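# Load a white part from the tote into the mould

## Task

Pick one white plastic part out of the blue tote and put it into the empty nest of the mould closest to the arms on the rotary table, with its narrow end pointing down and pushed fully home. The tote must stay upright and in place with the remaining parts still inside. Finish with both grippers released so that neither arm is in contact with any movable object.

## Robot and tools

Robot: two arms, left_arm and right_arm, each ending in a parallel two-finger gripper. The arm names do not match the left or right side of any image.

Frame: all poses use the scene frame. Its origin sits at table-top height, halfway between the nominal bases of the two arms. +x points out over the table, +z points up, and left_arm is on the +y side. Positions are in metres and orientations are quaternions in wxyz order. A gripper's fingers point along its own +z axis and close along its y axis. end_effector_position is the point between the finger pads, slightly behind the tips. Reported poses can be off by a few centimetres, more when the arm reaches far. A BASES line, if present, gives the true base positions.

execute_actions(actions, cameras): actions is a list of actions. Each action is a table of up to 15 rows, and each row lasts one control step of 1/30 s. If a table has fewer than 15 rows, its last row is held until step 15. Every row has 14 numbers, each in [-1, 1], and covers both arms even when only one moves. The order is left_arm dx, dy, dz, rx, ry, rz, opening, then the same seven for right_arm. The six pose numbers are offsets along scene axes from that arm's Hand target as it stood when the action began. Every row counts from that same starting point, not from the row before it. Sending the same offset twice therefore moves the hand twice. 1.0 equals 0.6 m of translation or 180 degrees of rotation. rx, ry and rz form a single rotation vector, applied about the Hand target position. opening is absolute, not an offset: +1 is fully open (about 87 mm between pads), +0.5 about 69 mm, 0 about 43 mm, -0.5 about 18 mm, -1 closed. Any zero you send is a real command. To hold an arm still, send zeros for its six pose numbers together with its current opening, not 0. An empty actions list just returns the current state and images. cameras selects which images come back: null or ["all"] gives all of them, [] gives none.

move(target, speed, blend, opening_speed, blocking, cameras): drives each gripper along a straight line. target is either one 14-number row laid out as above, or a list of up to 15 such rows used as waypoints. Every row is an offset from the Hand targets at the start of the move, not from the previous waypoint. speed is the top path speed in m/s, from 0.002 to 0.5, with a default of 0.25. Rotation speed is capped at twice that value in rad/s. You can give one speed value, or one per waypoint. blend is a corner-rounding radius in metres. opening_speed sets how fast the commanded opening changes, in units per second on the -1 to 1 scale, with a minimum of 0.2. blocking=false returns after about 0.5 s while the motion continues. A move is capped at 10 s. It does not avoid obstacles or the other arm. Faster moves lag and stray more, and they hit harder on contact. Avoid paths that pass near an arm's own base; steer around it. The result adds a move: line giving the outcome (done, off_target, moving, held, fault) plus any limits: limits=paced means the commanded pose was clipped, and limits=held means safety checks withheld steps.

wait(seconds 0 to 10) lets time pass with the last commands held. stop() brakes a running move. zoom_image(camera, region=[x0, y0, x1, y1]) enlarges part of a camera's latest image, up to 504 by 504 pixels, with (0, 0) at the top-left corner. finished_scene(scene) ends the current scene, takes that scene's number, and cannot be reversed.

Control notes: on each step the controller limits the commanded pose to within 100 mm and 20 degrees of the measured pose. Hand target is your last command after that clipping, and the next offsets count from it. Grippers often stop short or sag because of friction and weight. Small moves can go sideways or fail to happen. After each move, compare the result with what you intended, fix any tilt, and send the remaining distance as a new offset. When an arm is pushing against something, command its target back past the gripper to release the pressure.

Reading results: grip_measured is the finger position on the same -1 to 1 scale as opening. In Joint positions, the last value for each arm is the same reading on a 0 (closed) to 1 (open) scale. To hold a part, command about 0.04 below the grip_measured value at first contact; a smaller gap grips more gently. Tool commands shows the present gripper commands. Joint velocities showing "within noise" means that arm is at rest. Joint torques include the arm's own weight. Joints 1 to 3 wrap around at ±28 N m. Joint order runs from waist, shoulder, elbow to wrist pitch, yaw and roll.

Heat: holding loads, staying stretched out, or pushing against something warms the motors. A MOTOR HOT line appears at 75 °C. An OVER-TEMPERATURE FAULT at 90 °C folds that arm away and leaves it unusable.

Cameras (all 896x504): cam_head_left, cam_head_right, cam_high, cam_low, cam_left_wrist, cam_right_wrist. Calibration values are approximate, and wrist camera images may lag slightly while the arm moves.

Things to avoid: dropping the part, releasing it while it is still moving, fast impacts, hard pushes, the two arms colliding, tipping or dragging the tote, and anything leaving the table. Parts may occasionally be jolted by outside tugs. Open the gripper only after the part is seated and still, then lift away so that nothing movable is being touched.

Each tool is called by a JSON object that holds its "api" and its "payload", one argument or row to a line.

## Session

{"api": "execute_actions", "payload": {
  "actions": []
}}

Scene clock: 0.00 s.
left_arm: end_effector_position=(+0.1813, +0.0587, +0.1706) grip_measured=+1.000 end_effector_quat_wxyz=(+0.381, +0.107, +0.910, +0.125) | right_arm: end_effector_position=(+0.4298, -0.5410, +0.2845) grip_measured=+0.985 end_effector_quat_wxyz=(+0.454, -0.058, +0.884, +0.100)
Joint positions: left_arm=[-1.371 1.684 1.377 -1.277 -0.824 -1.154 1] | right_arm=[-0.527 1.9 1.947 -0.845 -0.654 -0.408 0.993]
Joint velocities: within noise
Joint torques (N m): no reading
Motor temperatures (°C): left_arm=[30 35 38 29 27 29 29] | right_arm=[31 41 36 30 27 28 31]
Heat: left arm: 38 °C; right arm: 41 °C.
Hand target: left_arm +0.1818, +0.0576, +0.1733; +0.383, +0.105, +0.910, +0.121 | right_arm +0.4302, -0.5411, +0.2951; +0.464, -0.063, +0.878, +0.093
Tool commands: left_gripper/opening=+1.0 right_gripper/opening=+1.0

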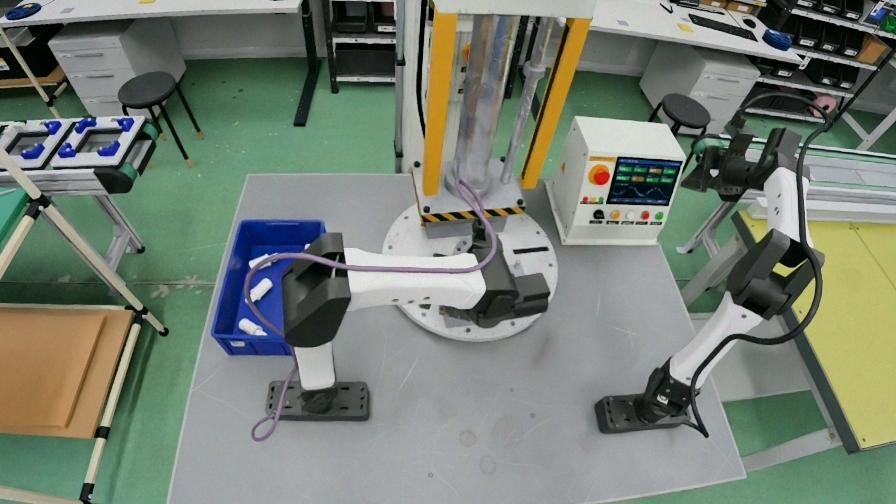

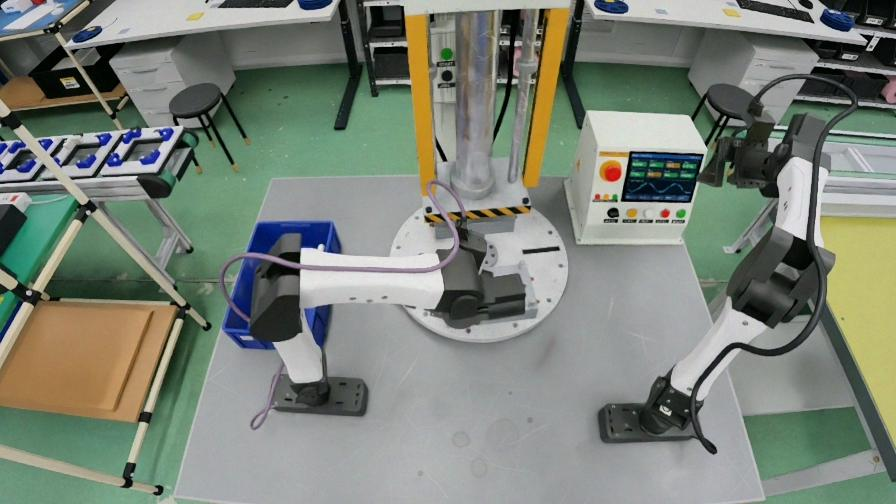

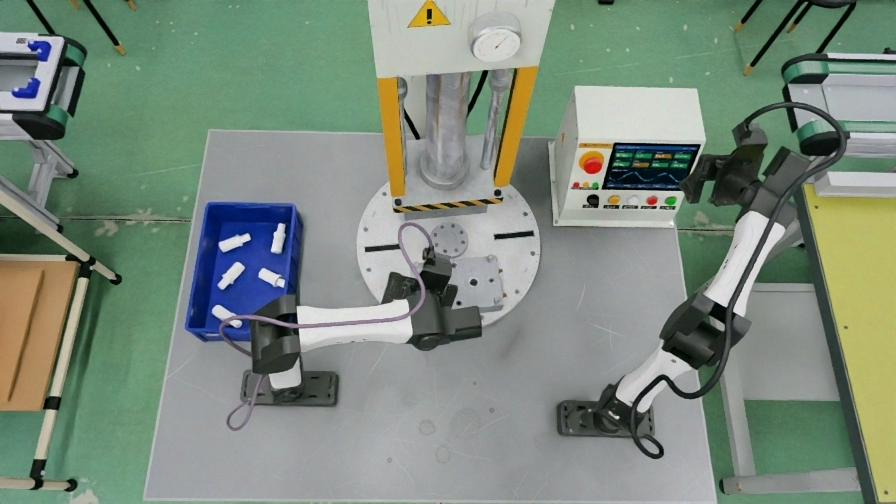

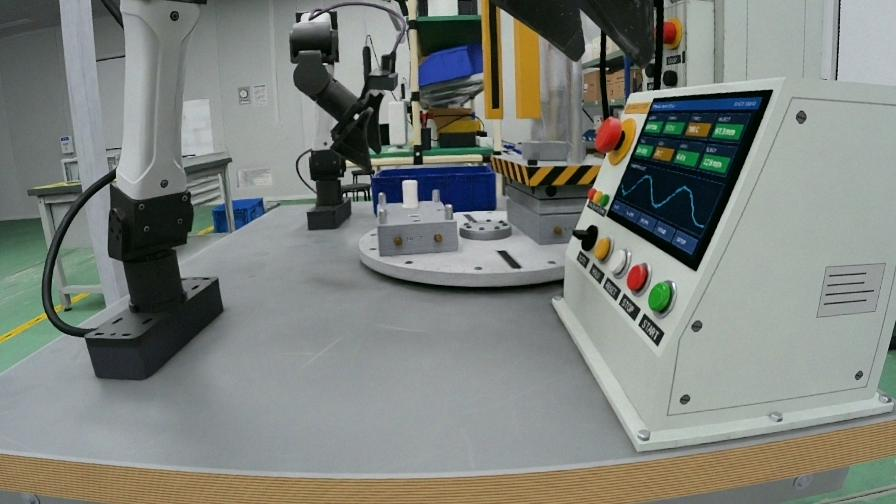

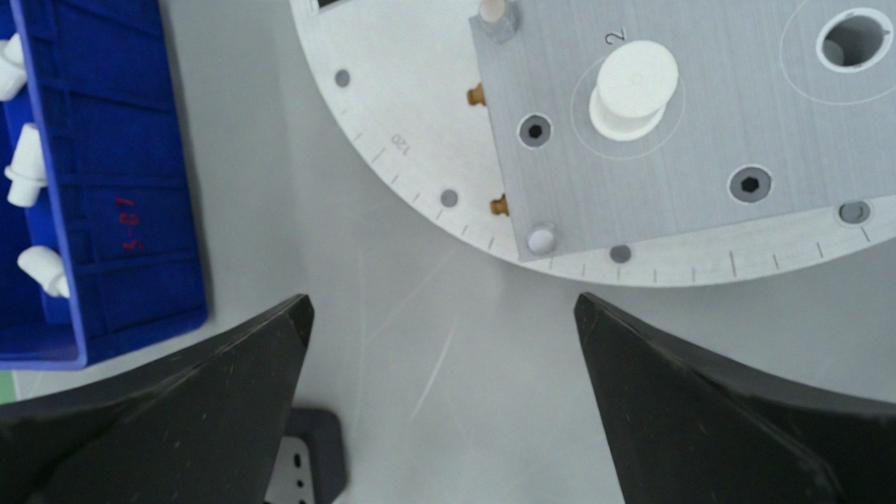

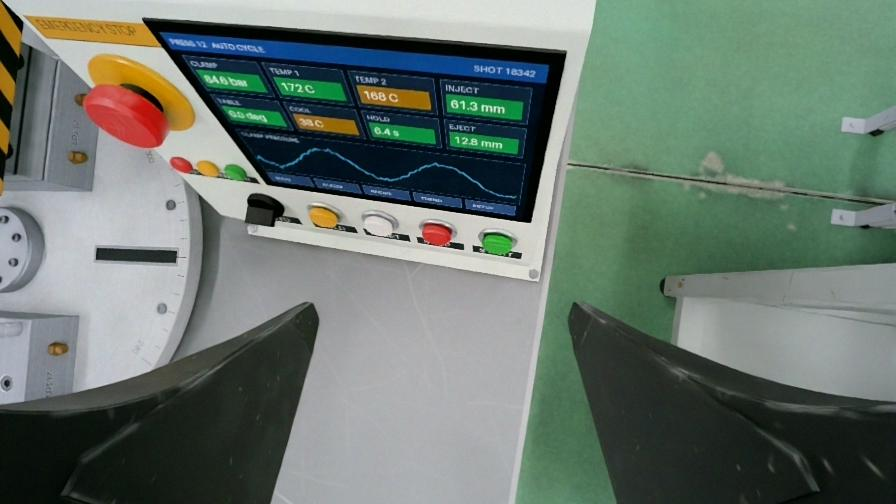

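{"api": "zoom_image", "payload": {
  "camera": "cam_high",
  "region": [350, 180, 550, 340]
}}

{"api": "zoom_image", "payload": {
  "camera": "cam_high",
  "region": [180, 195, 310, 350]
}}

{"api": "zoom_image", "payload": {
  "camera": "cam_low",
  "region": [340, 140, 580, 300]
}}

{"api": "zoom_image", "payload": {
  "camera": "cam_left_wrist",
  "region": [440, 0, 896, 300]
}}

Scaled by 2.520 from the camera's 896x504 image, which has a finer 1280x720 frame.

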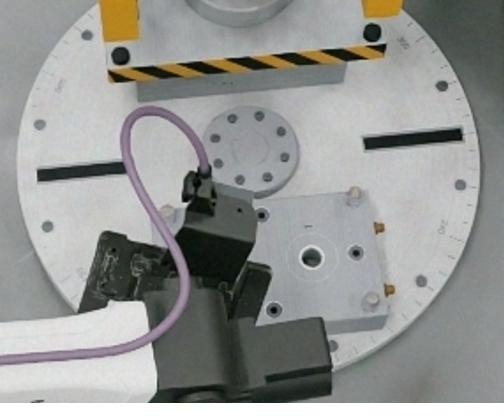

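Scaled by 3.252 from the camera's 896x504 image, which has a finer 1280x720 frame.

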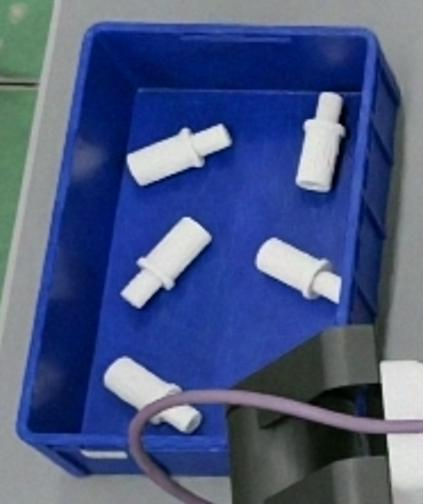

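Scaled by 2.100 from the camera's 896x504 image, which has a finer 1280x720 frame.

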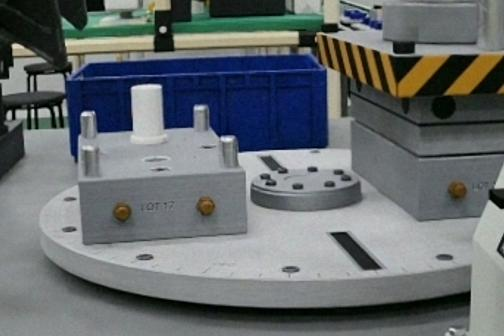

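Scaled by 1.105 from the camera's 896x504 image, which has a finer 1280x720 frame.

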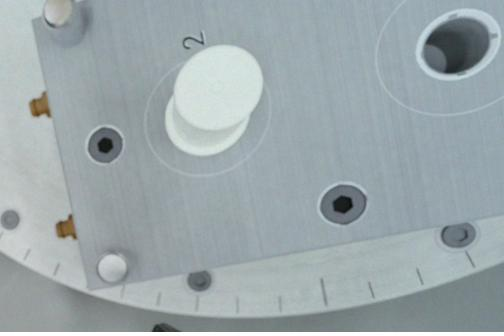

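{"api": "move", "payload": {
  "target": [
    [0.05,0,0.15,-0.097,0.0035,0.0323,1,0,0,0,0,0,0,1],
    [0.05,0.62,0.15,-0.097,0.0035,0.0323,1,0,0,0,0,0,0,1]
  ],
  "blend": 0.03
}}

Scene clock: 44.87 s.
left_arm: end_effector_position=(+0.2108, +0.4288, +0.2572) grip_measured=+1.000 end_effector_quat_wxyz=(+0.378, -0.003, +0.926, +0.000) | right_arm: end_effector_position=(+0.4298, -0.5410, +0.2845) grip_measured=+0.985 end_effector_quat_wxyz=(+0.454, -0.058, +0.884, +0.100)
Joint positions: left_arm=[0.906 0.997 1.195 -1.216 0.574 0.719 1] | right_arm=[-0.527 1.9 1.947 -0.845 -0.654 -0.408 0.993]
Joint velocities: within noise
Joint torques (N m): left_arm=[1.35 -0.76 9.65 1.03 0.56 0.07] | right_arm=[-0.34 -8.98 7.39 1.76 -0.23 0.01]
Motor temperatures (°C): left_arm=[30 38 40 29 28 29 28] | right_arm=[31 49 41 32 27 28 31]
Heat: left arm: 40 °C; right arm: 49 °C.
Hand target: left_arm +0.2118, +0.4295, +0.2632; +0.383, +0.000, +0.924, +0.000 | right_arm +0.4302, -0.5411, +0.2951; +0.464, -0.063, +0.878, +0.093
Off the commanded pose: left_arm 0.006 m, 1 deg | right_arm 0.011 m, 2 deg.
move: off_target (right_arm)
camera_calibration:
cam_left_wrist: T_world_to_cam=[[0.00598615, -0.99991, 0.0120282, 0.421073], [-0.994387, -0.00468164, 0.105696, 0.206156], [-0.10563, -0.0125934, -0.994326, 0.41829], [0, 0, 0, 1]] pos_world=[0.246663, 0.427267, 0.389062]

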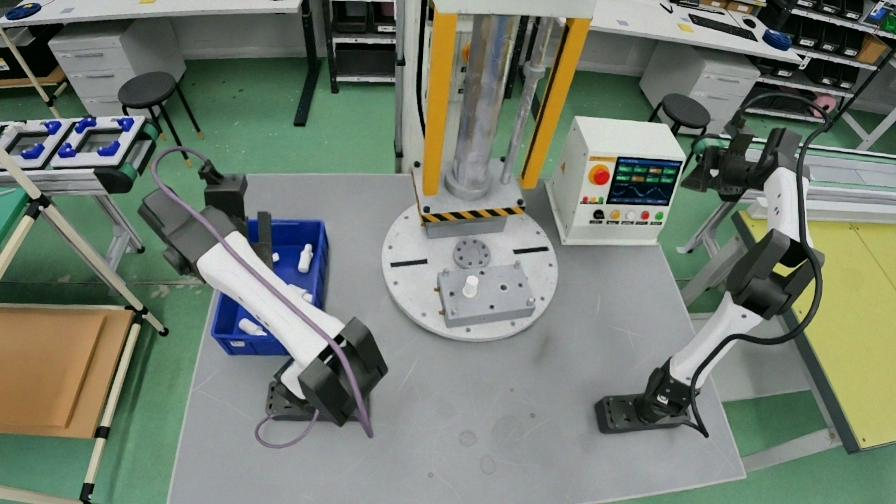

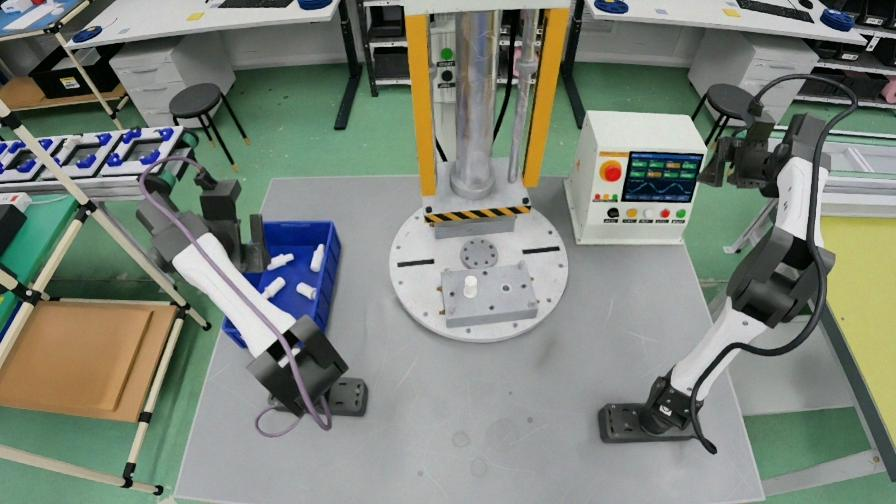

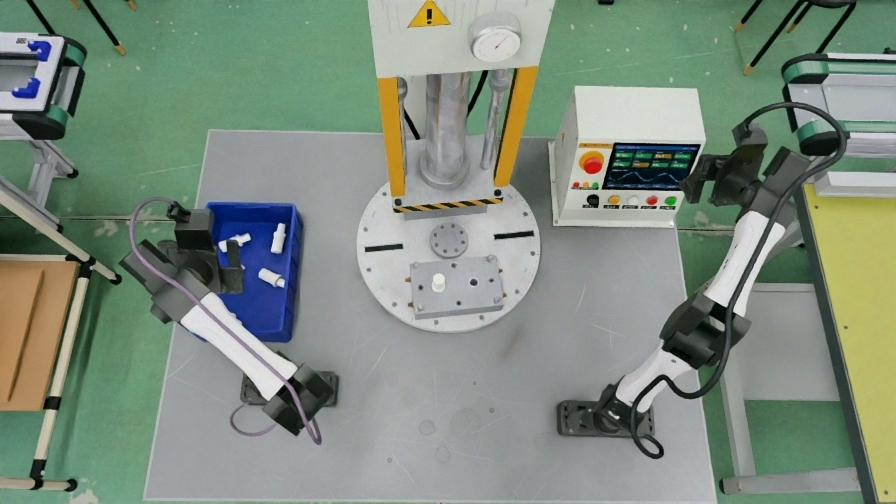

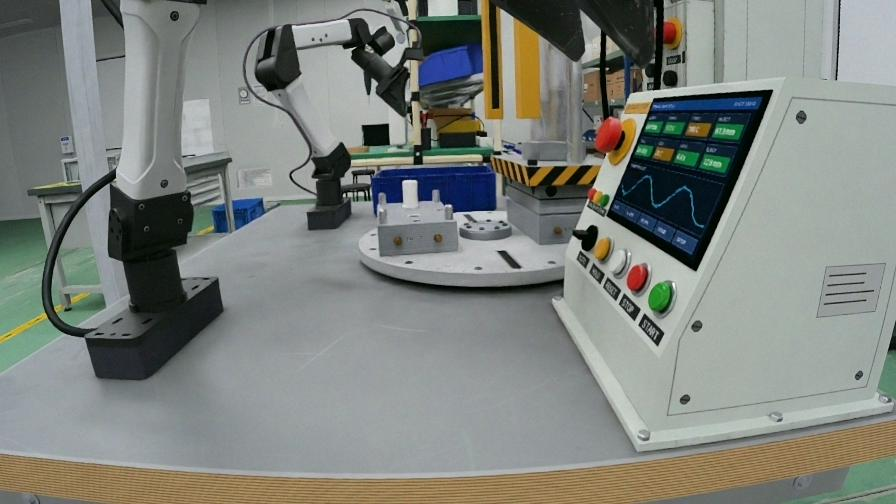

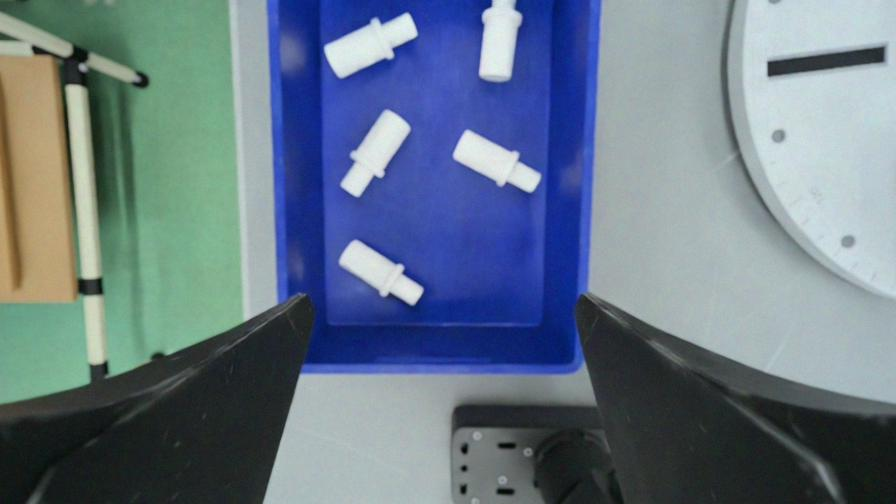

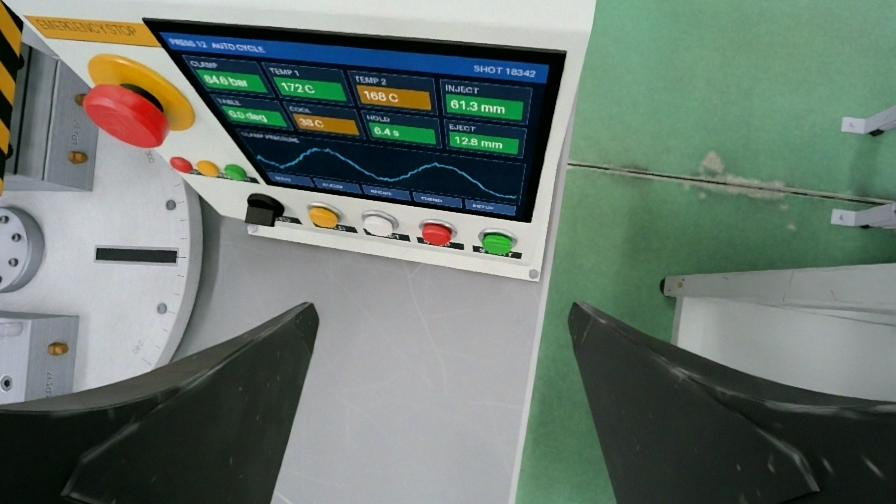

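{"api": "move", "payload": {
  "target": [0.097,-0.049,-0.222,0,0,-0.0528,0.1,0,0,0,0,0,0,1],
  "cameras": ["cam_left_wrist","cam_high"]
}}

{"api": "zoom_image", "payload": {
  "camera": "cam_left_wrist",
  "region": [250, 0, 750, 504]
}}

Scene clock: 70.33 s.
left_arm: end_effector_position=(+0.2706, +0.4010, +0.1367) grip_measured=+0.100 end_effector_quat_wxyz=(+0.388, +0.081, +0.918, -0.029) | right_arm: end_effector_position=(+0.4298, -0.5410, +0.2845) grip_measured=+0.985 end_effector_quat_wxyz=(+0.454, -0.058, +0.884, +0.100)
Joint positions: left_arm=[0.609 1.024 0.691 -0.597 0.517 0.598 0.55] | right_arm=[-0.527 1.9 1.947 -0.845 -0.654 -0.408 0.993]
Joint velocities: within noise
Joint torques (N m): left_arm=[0.08 -1.43 6.8 1.42 0.28 -0.09] | right_arm=[-0.38 -9.07 7.42 1.73 -0.23 -0.02]
Motor temperatures (°C): left_arm=[30 37 44 30 28 29 28] | right_arm=[31 51 42 33 27 28 31]
Heat: left arm: 44 °C; right arm: 51 °C.
Hand target: left_arm +0.2701, +0.4001, +0.1301; +0.381, +0.077, +0.921, -0.032 | right_arm +0.4302, -0.5411, +0.2951; +0.464, -0.063, +0.878, +0.093
Off the commanded pose: left_arm 0.007 m, 1 deg | right_arm 0.011 m, 2 deg.
move: off_target (right_arm)
camera_calibration:
cam_left_wrist: T_world_to_cam=[[-0.172415, -0.985024, 0.00121075, 0.438216], [-0.981808, 0.171951, 0.0805317, 0.207429], [-0.0795338, 0.0126962, -0.996751, 0.287522], [0, 0, 0, 1]] pos_world=[0.302079, 0.392335, 0.269353]
Images, in order (width x height): cam_high 896x504, cam_left_wrist 896x504.

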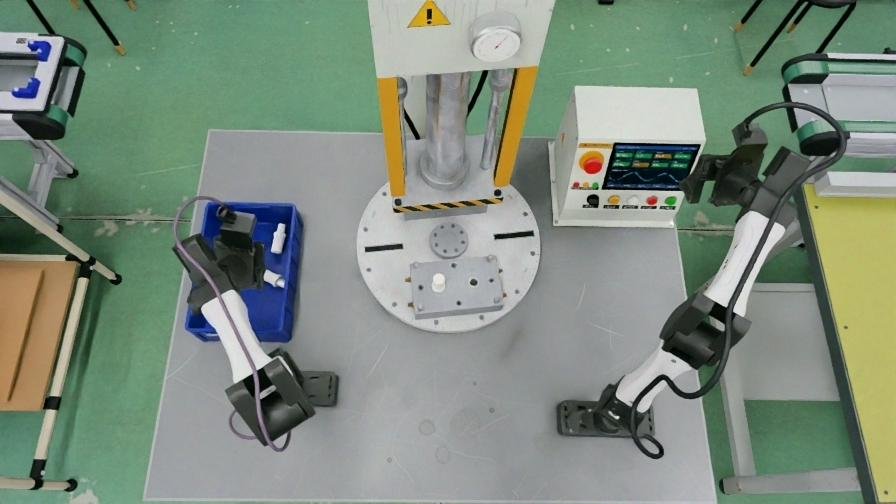

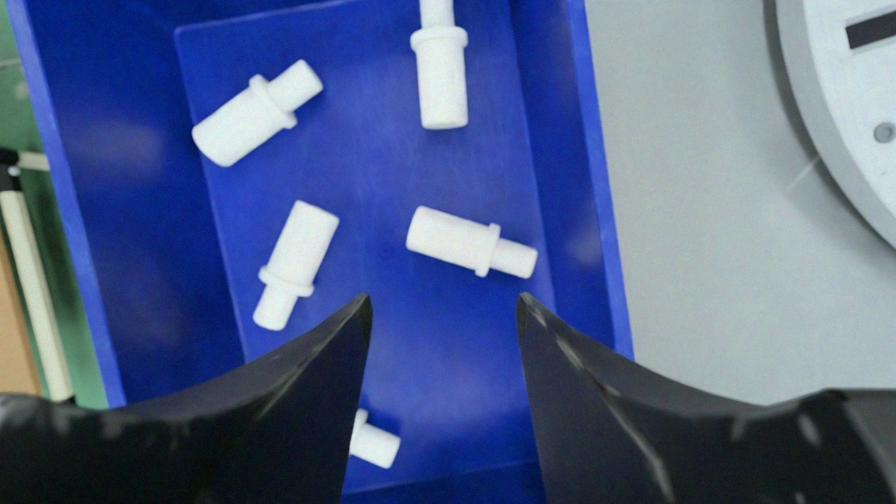

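Scaled by 1.000.

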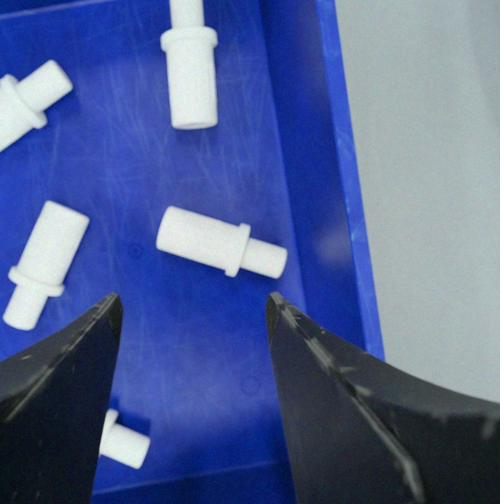

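{"api": "move", "payload": {
  "target": [0.108,-0.0196,-0.117,0,0,0.0167,0.1,0,0,0,0,0,0,1],
  "cameras": ["cam_left_wrist"],
  "speed": 0.15
}}

Scene clock: 82.17 s.
left_arm: end_effector_position=(+0.3370, +0.3902, +0.0673) grip_measured=+0.100 end_effector_quat_wxyz=(+0.390, +0.057, +0.919, -0.021) | right_arm: end_effector_position=(+0.4298, -0.5410, +0.2845) grip_measured=+0.985 end_effector_quat_wxyz=(+0.454, -0.058, +0.884, +0.100)
Joint positions: left_arm=[0.391 1.354 0.573 -0.051 0.347 0.366 0.55] | right_arm=[-0.527 1.9 1.947 -0.845 -0.654 -0.408 0.993]
Joint velocities: within noise
Joint torques (N m): left_arm=[0.08 -3.07 6.22 1.58 0.14 -0.09] | right_arm=[-0.32 -9.03 7.31 1.72 -0.23 0.02]
Motor temperatures (°C): left_arm=[30 36 43 31 28 29 28] | right_arm=[31 52 43 33 27 28 31]
Heat: left arm: 43 °C; right arm: 52 °C.
Hand target: left_arm +0.3347, +0.3883, +0.0598; +0.382, +0.052, +0.922, -0.022 | right_arm +0.4302, -0.5411, +0.2951; +0.464, -0.063, +0.878, +0.093
Off the commanded pose: left_arm 0.008 m, 1 deg | right_arm 0.011 m, 2 deg.
move: off_target (right_arm)
camera_calibration:
cam_left_wrist: T_world_to_cam=[[-0.121243, -0.992615, 0.0040061, 0.424593], [-0.989499, 0.12118, 0.078787, 0.302614], [-0.0786906, 0.00558835, -0.996883, 0.226232], [0, 0, 0, 1]] pos_world=[0.368718, 0.383522, 0.199984]
Images, in order (width x height): cam_left_wrist 896x504.

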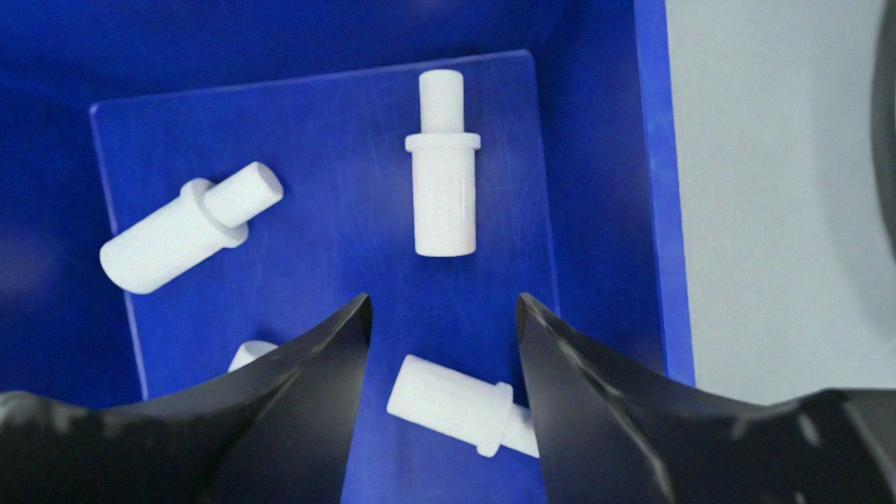

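{"api": "move", "payload": {
  "target": [0.0617,-0.0075,-0.0683,0,0,0,0.1,0,0,0,0,0,0,1],
  "cameras": ["cam_left_wrist"],
  "speed": 0.08
}}

Scene clock: 90.23 s.
left_arm: end_effector_position=(+0.3644, +0.3831, +0.0179) grip_measured=+0.100 end_effector_quat_wxyz=(+0.378, +0.054, +0.924, -0.025) | right_arm: end_effector_position=(+0.4298, -0.5410, +0.2845) grip_measured=+0.985 end_effector_quat_wxyz=(+0.454, -0.058, +0.884, +0.100)
Joint positions: left_arm=[0.324 1.621 0.573 0.205 0.301 0.313 0.55] | right_arm=[-0.527 1.9 1.947 -0.845 -0.654 -0.408 0.993]
Joint velocities: within noise
Joint torques (N m): left_arm=[0.03 -4.12 8.06 1.58 0.16 -0.08] | right_arm=[-0.35 -8.94 7.35 1.75 -0.22 0]
Motor temperatures (°C): left_arm=[30 36 43 32 27 29 28] | right_arm=[31 52 43 33 27 28 31]
Heat: left arm: 43 °C; right arm: 52 °C.
Hand target: left_arm +0.3718, +0.3838, +0.0188; +0.382, +0.052, +0.922, -0.022 | right_arm +0.4302, -0.5411, +0.2951; +0.464, -0.063, +0.878, +0.093
Off the commanded pose: left_arm 0.007 m, 1 deg | right_arm 0.011 m, 2 deg.
move: off_target (right_arm)
camera_calibration:
cam_left_wrist: T_world_to_cam=[[-0.119519, -0.992709, 0.0156282, 0.420241], [-0.987329, 0.120496, 0.103255, 0.333532], [-0.104386, -0.00308921, -0.994532, 0.191851], [0, 0, 0, 1]] pos_world=[0.399559, 0.37758, 0.149796]
Images, in order (width x height): cam_left_wrist 896x504.

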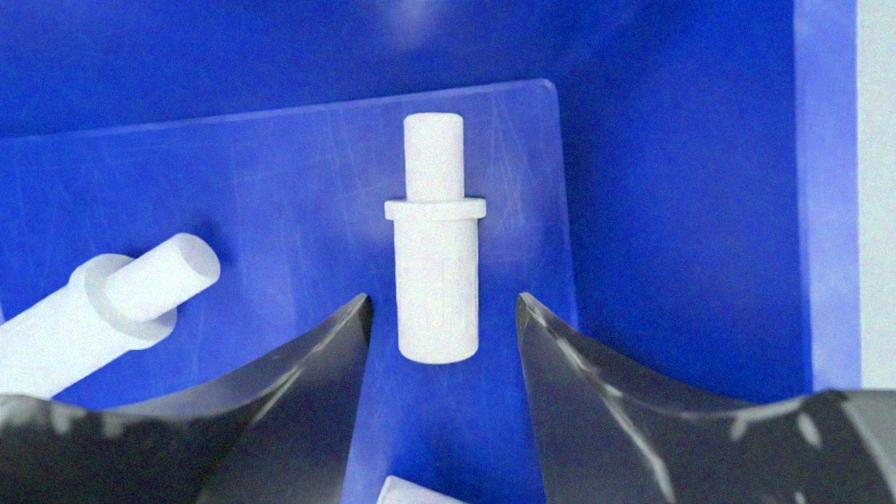

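{"api": "move", "payload": {
  "target": [0,0,0.004,0,0,0,-0.45,0,0,0,0,0,0,1],
  "cameras": ["cam_left_wrist"],
  "opening_speed": 0.5
}}

Scene clock: 97.97 s.
left_arm: end_effector_position=(+0.3645, +0.3832, +0.0179) grip_measured=-0.345 end_effector_quat_wxyz=(+0.378, +0.054, +0.924, -0.025) | right_arm: end_effector_position=(+0.4298, -0.5410, +0.2845) grip_measured=+0.985 end_effector_quat_wxyz=(+0.454, -0.058, +0.884, +0.100)
Joint positions: left_arm=[0.324 1.621 0.573 0.205 0.301 0.313 0.327] | right_arm=[-0.527 1.9 1.947 -0.845 -0.654 -0.408 0.993]
Joint velocities: within noise
Joint torques (N m): left_arm=[0.05 -4.79 8.46 1.45 0.17 -0.09] | right_arm=[-0.31 -8.99 7.34 1.76 -0.25 0]
Motor temperatures (°C): left_arm=[30 36 44 32 27 29 28] | right_arm=[31 53 43 33 27 28 31]
Heat: left arm: 44 °C; right arm: 53 °C.
Hand target: left_arm +0.3717, +0.3838, +0.0211; +0.382, +0.052, +0.922, -0.022 | right_arm +0.4302, -0.5411, +0.2951; +0.464, -0.063, +0.878, +0.093
Off the commanded pose: left_arm 0.008 m, 1 deg | right_arm 0.011 m, 2 deg.
move: off_target (right_arm)
camera_calibration:
cam_left_wrist: T_world_to_cam=[[-0.119271, -0.992745, 0.0152099, 0.420268], [-0.987388, 0.120206, 0.10303, 0.333718], [-0.104111, -0.00272965, -0.994562, 0.191661], [0, 0, 0, 1]] pos_world=[0.399589, 0.377628, 0.149843]
Images, in order (width x height): cam_left_wrist 896x504.

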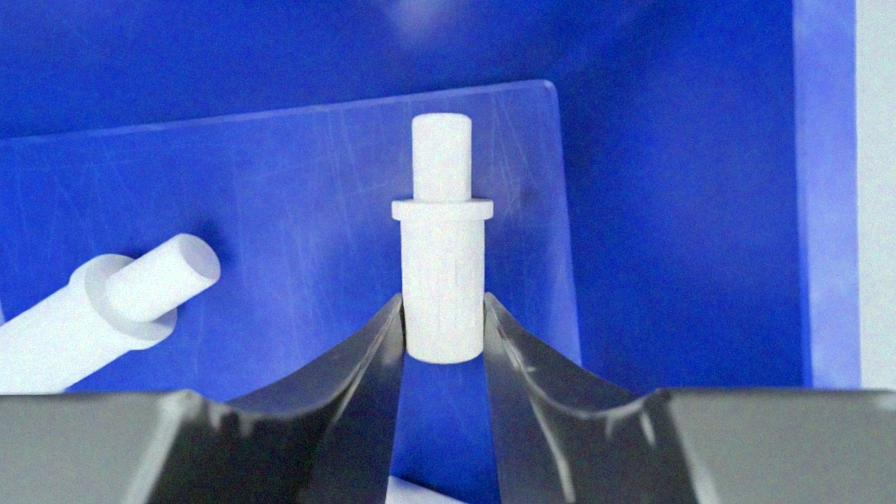

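{"api": "move", "payload": {
  "target": [
    [0,0,0.007,0,0,0,0.1,0,0,0,0,0,0,1],
    [-0.133,0.017,0.17,0,0,0,0.1,0,0,0,0,0,0,1],
    [-0.118,0.154,0.198,0.1054,0.3188,-0.1187,0.1,0,0,0,0,0,0,1]
  ],
  "cameras": ["cam_left_wrist","cam_high","cam_head_left"],
  "blend": [0,0.02,0],
  "speed": [0.05,0.15,0.25]
}}

Scene clock: 156.00 s.
left_arm: end_effector_position=(+0.2975, +0.4752, +0.1409) grip_measured=+0.100 end_effector_quat_wxyz=(-0.119, +0.249, +0.961, +0.033) | right_arm: end_effector_position=(+0.4298, -0.5410, +0.2845) grip_measured=+0.985 end_effector_quat_wxyz=(+0.454, -0.058, +0.884, +0.100)
Joint positions: left_arm=[0.344 1.969 1.667 -1.432 -0.186 0.823 0.55] | right_arm=[-0.527 1.9 1.947 -0.845 -0.654 -0.408 0.993]
Joint velocities: within noise
Joint torques (N m): left_arm=[0.14 -6.74 8.92 -0.12 -0.06 0.11] | right_arm=[-0.32 -8.96 7.25 1.74 -0.24 0.02]
Motor temperatures (°C): left_arm=[30 37 45 32 27 29 29] | right_arm=[31 54 45 34 27 28 31]
Heat: left arm: 45 °C; right arm: 54 °C.
Hand target: left_arm +0.3009, +0.4763, +0.1399; -0.127, +0.257, +0.957, +0.034 | right_arm +0.4302, -0.5411, +0.2951; +0.464, -0.063, +0.878, +0.093
Off the commanded pose: left_arm 0.004 m, 1 deg | right_arm 0.011 m, 2 deg.
move: off_target (right_arm)
camera_calibration:
cam_left_wrist: T_world_to_cam=[[-0.478483, -0.878097, 0.000637771, 0.556235], [-0.376316, 0.205714, 0.903365, -0.0914131], [-0.793373, 0.432004, -0.428873, 0.225978], [0, 0, 0, 1]] pos_world=[0.411033, 0.40961, 0.17914]
Images, in order (width x height): cam_head_left 896x504, cam_high 896x504, cam_left_wrist 896x504.

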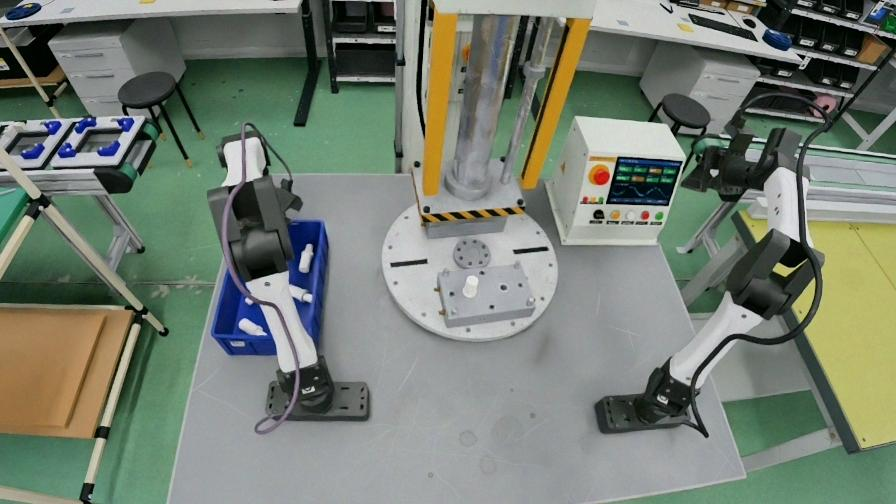

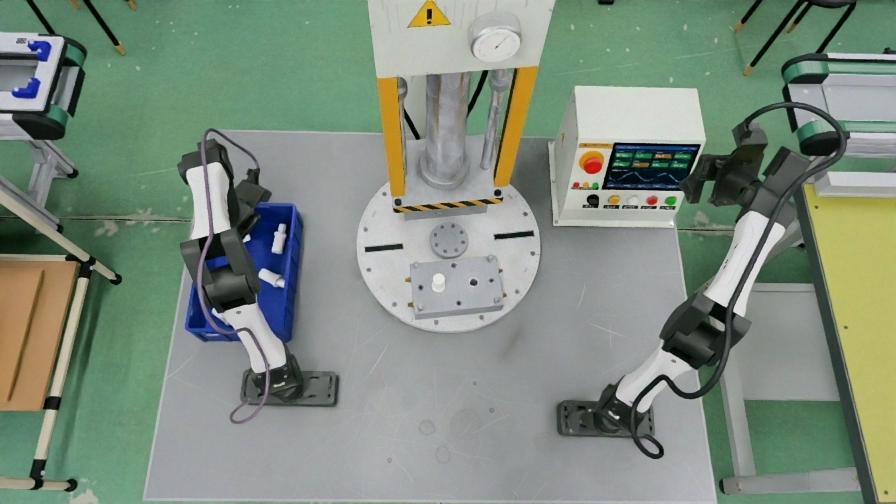

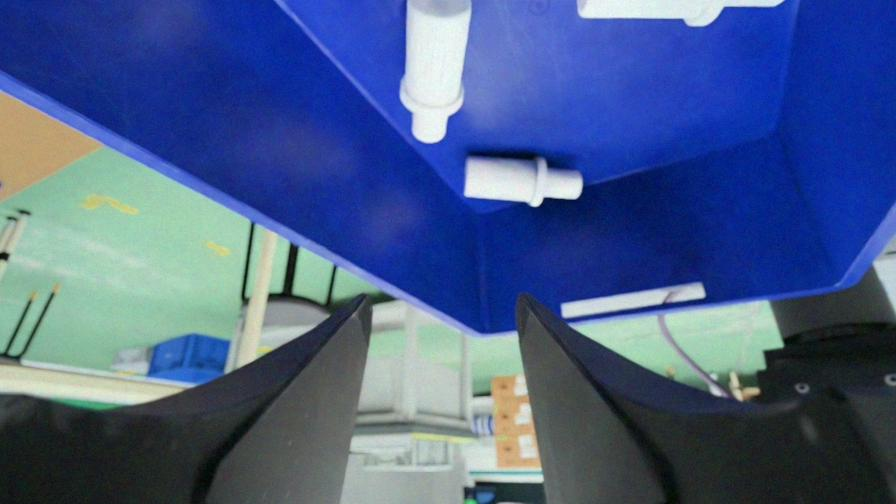

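{"api": "move", "payload": {
  "target": [0,0.005,-0.133,-0.0278,-0.0481,0,0.1,0,0,0,0,0,0,1],
  "cameras": ["cam_left_wrist","cam_high","cam_head_left"],
  "speed": 0.12
}}

Scene clock: 179.53 s.
left_arm: end_effector_position=(+0.3003, +0.4792, +0.0574) grip_measured=+0.100 end_effector_quat_wxyz=(-0.056, +0.258, +0.964, +0.011) | right_arm: end_effector_position=(+0.4298, -0.5410, +0.2845) grip_measured=+0.985 end_effector_quat_wxyz=(+0.454, -0.058, +0.884, +0.100)
Joint positions: left_arm=[0.401 1.969 1.37 -1.048 -0.085 0.908 0.55] | right_arm=[-0.527 1.9 1.947 -0.845 -0.654 -0.408 0.993]
Joint velocities: within noise
Joint torques (N m): left_arm=[1.2 -10.03 5.18 0.28 0.27 0.1] | right_arm=[-0.35 -8.96 7.38 1.74 -0.24 -0.02]
Motor temperatures (°C): left_arm=[30 38 46 31 27 29 29] | right_arm=[31 55 45 34 27 28 31]
Heat: left arm: 46 °C; right arm: 55 °C.
Hand target: left_arm +0.3010, +0.4792, +0.0602; -0.043, +0.259, +0.965, +0.011 | right_arm +0.4302, -0.5411, +0.2951; +0.464, -0.063, +0.878, +0.093
Off the commanded pose: left_arm 0.003 m, 2 deg | right_arm 0.011 m, 2 deg.
move: off_target (right_arm)
camera_calibration:
cam_left_wrist: T_world_to_cam=[[-0.492345, -0.870272, 0.0149407, 0.560715], [-0.468216, 0.279279, 0.838318, -0.019621], [-0.733737, 0.405746, -0.544977, 0.192002], [0, 0, 0, 1]] pos_world=[0.407757, 0.41555, 0.112708]
Images, in order (width x height): cam_head_left 896x504, cam_high 896x504, cam_left_wrist 896x504.

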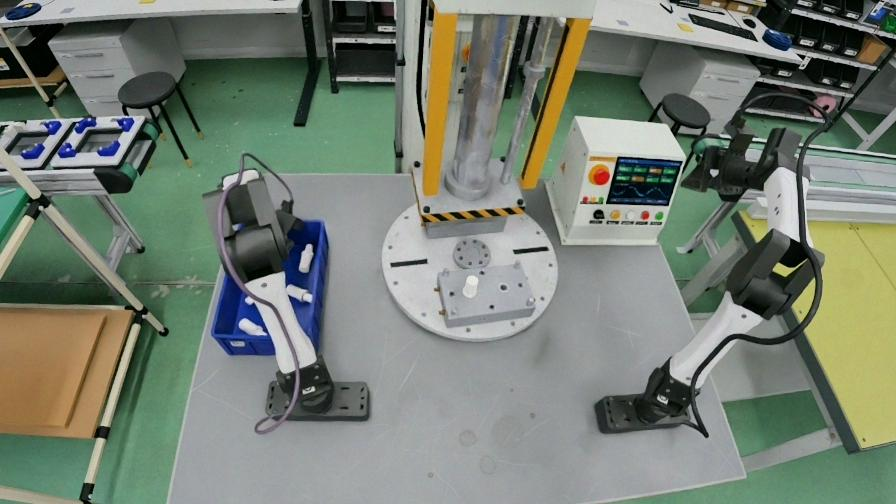

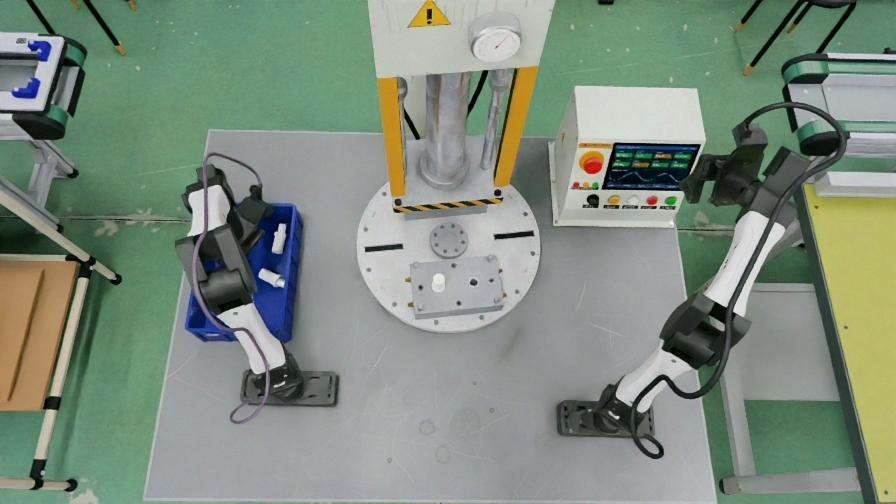

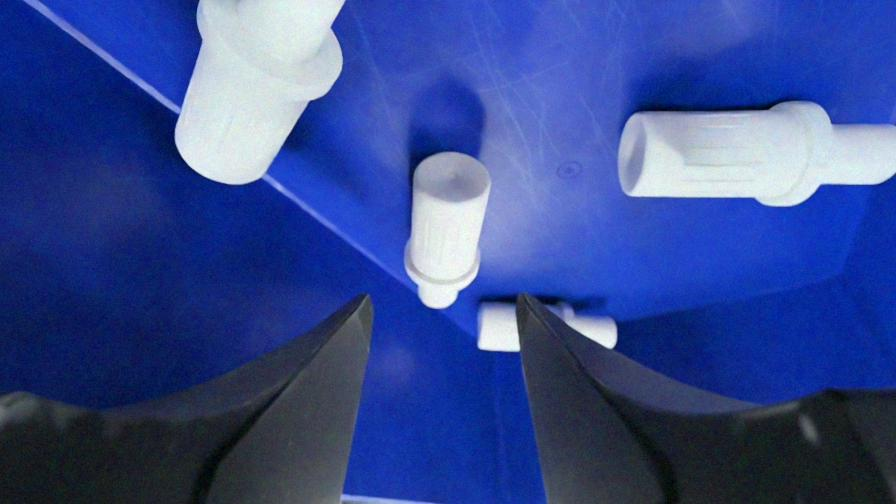

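{"api": "move", "payload": {
  "target": [0.008,-0.01,-0.059,0,0,-0.019,0.1,0,0,0,0,0,0,1],
  "cameras": ["cam_left_wrist"],
  "speed": 0.06
}}

Scene clock: 193.03 s.
left_arm: end_effector_position=(+0.3078, +0.4740, +0.0334) grip_measured=+0.100 end_effector_quat_wxyz=(-0.032, +0.280, +0.959, +0.015) | right_arm: end_effector_position=(+0.4298, -0.5410, +0.2845) grip_measured=+0.985 end_effector_quat_wxyz=(+0.454, -0.058, +0.884, +0.100)
Joint positions: left_arm=[0.386 1.975 1.286 -0.915 -0.062 0.942 0.55] | right_arm=[-0.527 1.9 1.947 -0.845 -0.654 -0.408 0.993]
Joint velocities: within noise
Joint torques (N m): left_arm=[0.24 -6.64 5.42 0.35 0.04 0.1] | right_arm=[-0.38 -8.92 7.39 1.76 -0.19 -0.02]
Motor temperatures (°C): left_arm=[29 40 44 30 27 29 29] | right_arm=[31 55 45 35 27 28 31]
Heat: left arm: 44 °C; right arm: 55 °C.
Hand target: left_arm +0.3058, +0.4733, +0.0248; -0.042, +0.288, +0.957, +0.013 | right_arm +0.4302, -0.5411, +0.2951; +0.464, -0.063, +0.878, +0.093
Off the commanded pose: left_arm 0.009 m, 2 deg | right_arm 0.011 m, 2 deg.
move: off_target (right_arm)
camera_calibration:
cam_left_wrist: T_world_to_cam=[[-0.533043, -0.846083, -0.00291455, 0.561895], [-0.493295, 0.30798, 0.813516, 0.000436407], [-0.687404, 0.435077, -0.581536, 0.159575], [0, 0, 0, 1]] pos_world=[0.409422, 0.405848, 0.0940813]
Images, in order (width x height): cam_left_wrist 896x504.

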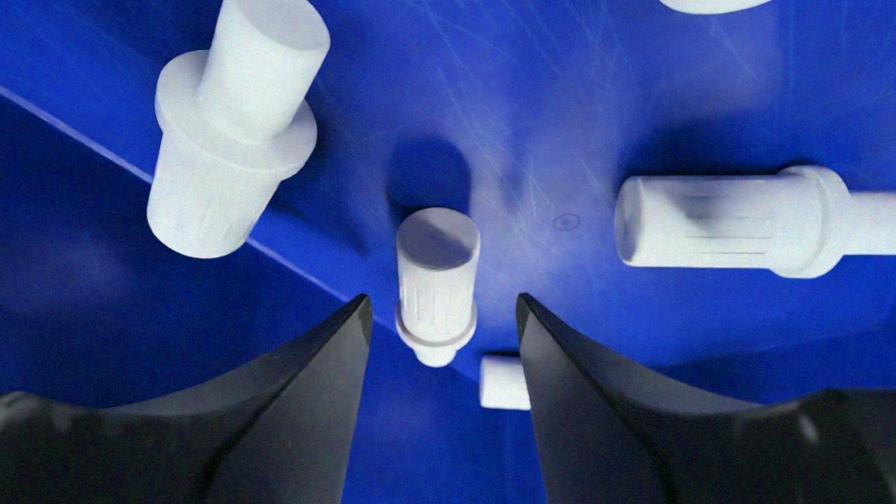

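{"api": "move", "payload": {
  "target": [0,0,-0.018,0,0,0,0.1,0,0,0,0,0,0,1],
  "cameras": ["cam_left_wrist"],
  "speed": 0.06
}}

Scene clock: 198.53 s.
left_arm: end_effector_position=(+0.3115, +0.4756, +0.0291) grip_measured=+0.100 end_effector_quat_wxyz=(-0.025, +0.285, +0.958, +0.020) | right_arm: end_effector_position=(+0.4298, -0.5410, +0.2845) grip_measured=+0.985 end_effector_quat_wxyz=(+0.454, -0.058, +0.884, +0.100)
Joint positions: left_arm=[0.386 1.978 1.275 -0.882 -0.062 0.952 0.55] | right_arm=[-0.527 1.9 1.947 -0.845 -0.654 -0.408 0.993]
Joint velocities: within noise
Joint torques (N m): left_arm=[0.21 -5.53 4.62 0.43 0.03 -0.03] | right_arm=[-0.35 -8.99 7.35 1.74 -0.23 0.01]
Motor temperatures (°C): left_arm=[29 40 44 30 27 29 29] | right_arm=[31 55 45 35 27 28 31]
Heat: left arm: 44 °C; right arm: 55 °C.
Hand target: left_arm +0.3058, +0.4733, +0.0140; -0.042, +0.288, +0.957, +0.013 | right_arm +0.4302, -0.5411, +0.2951; +0.464, -0.063, +0.878, +0.093
Off the commanded pose: left_arm 0.016 m, 2 deg | right_arm 0.011 m, 2 deg.
move: off_target (left_arm, right_arm)
camera_calibration:
cam_left_wrist: T_world_to_cam=[[-0.541212, -0.840711, -0.0171585, 0.565634], [-0.504065, 0.308026, 0.806869, 0.00874404], [-0.673059, 0.445336, -0.590481, 0.149834], [0, 0, 0, 1]] pos_world=[0.411382, 0.406115, 0.0911239]
Images, in order (width x height): cam_left_wrist 896x504.

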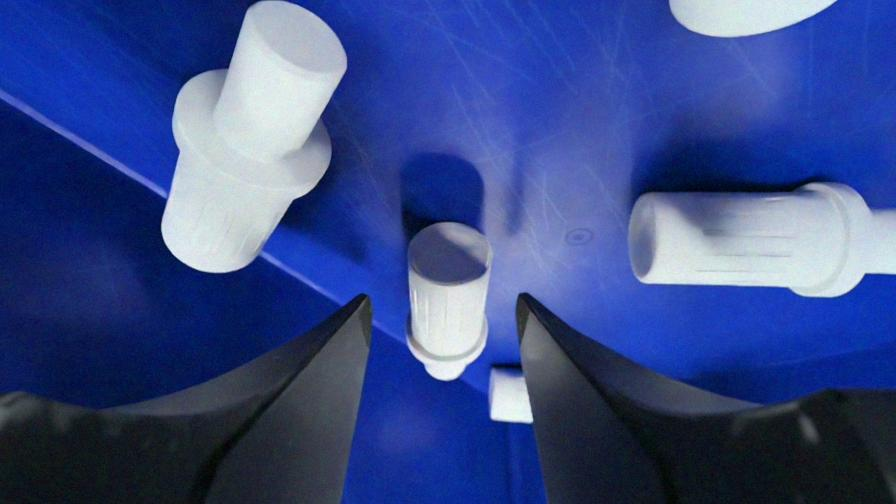

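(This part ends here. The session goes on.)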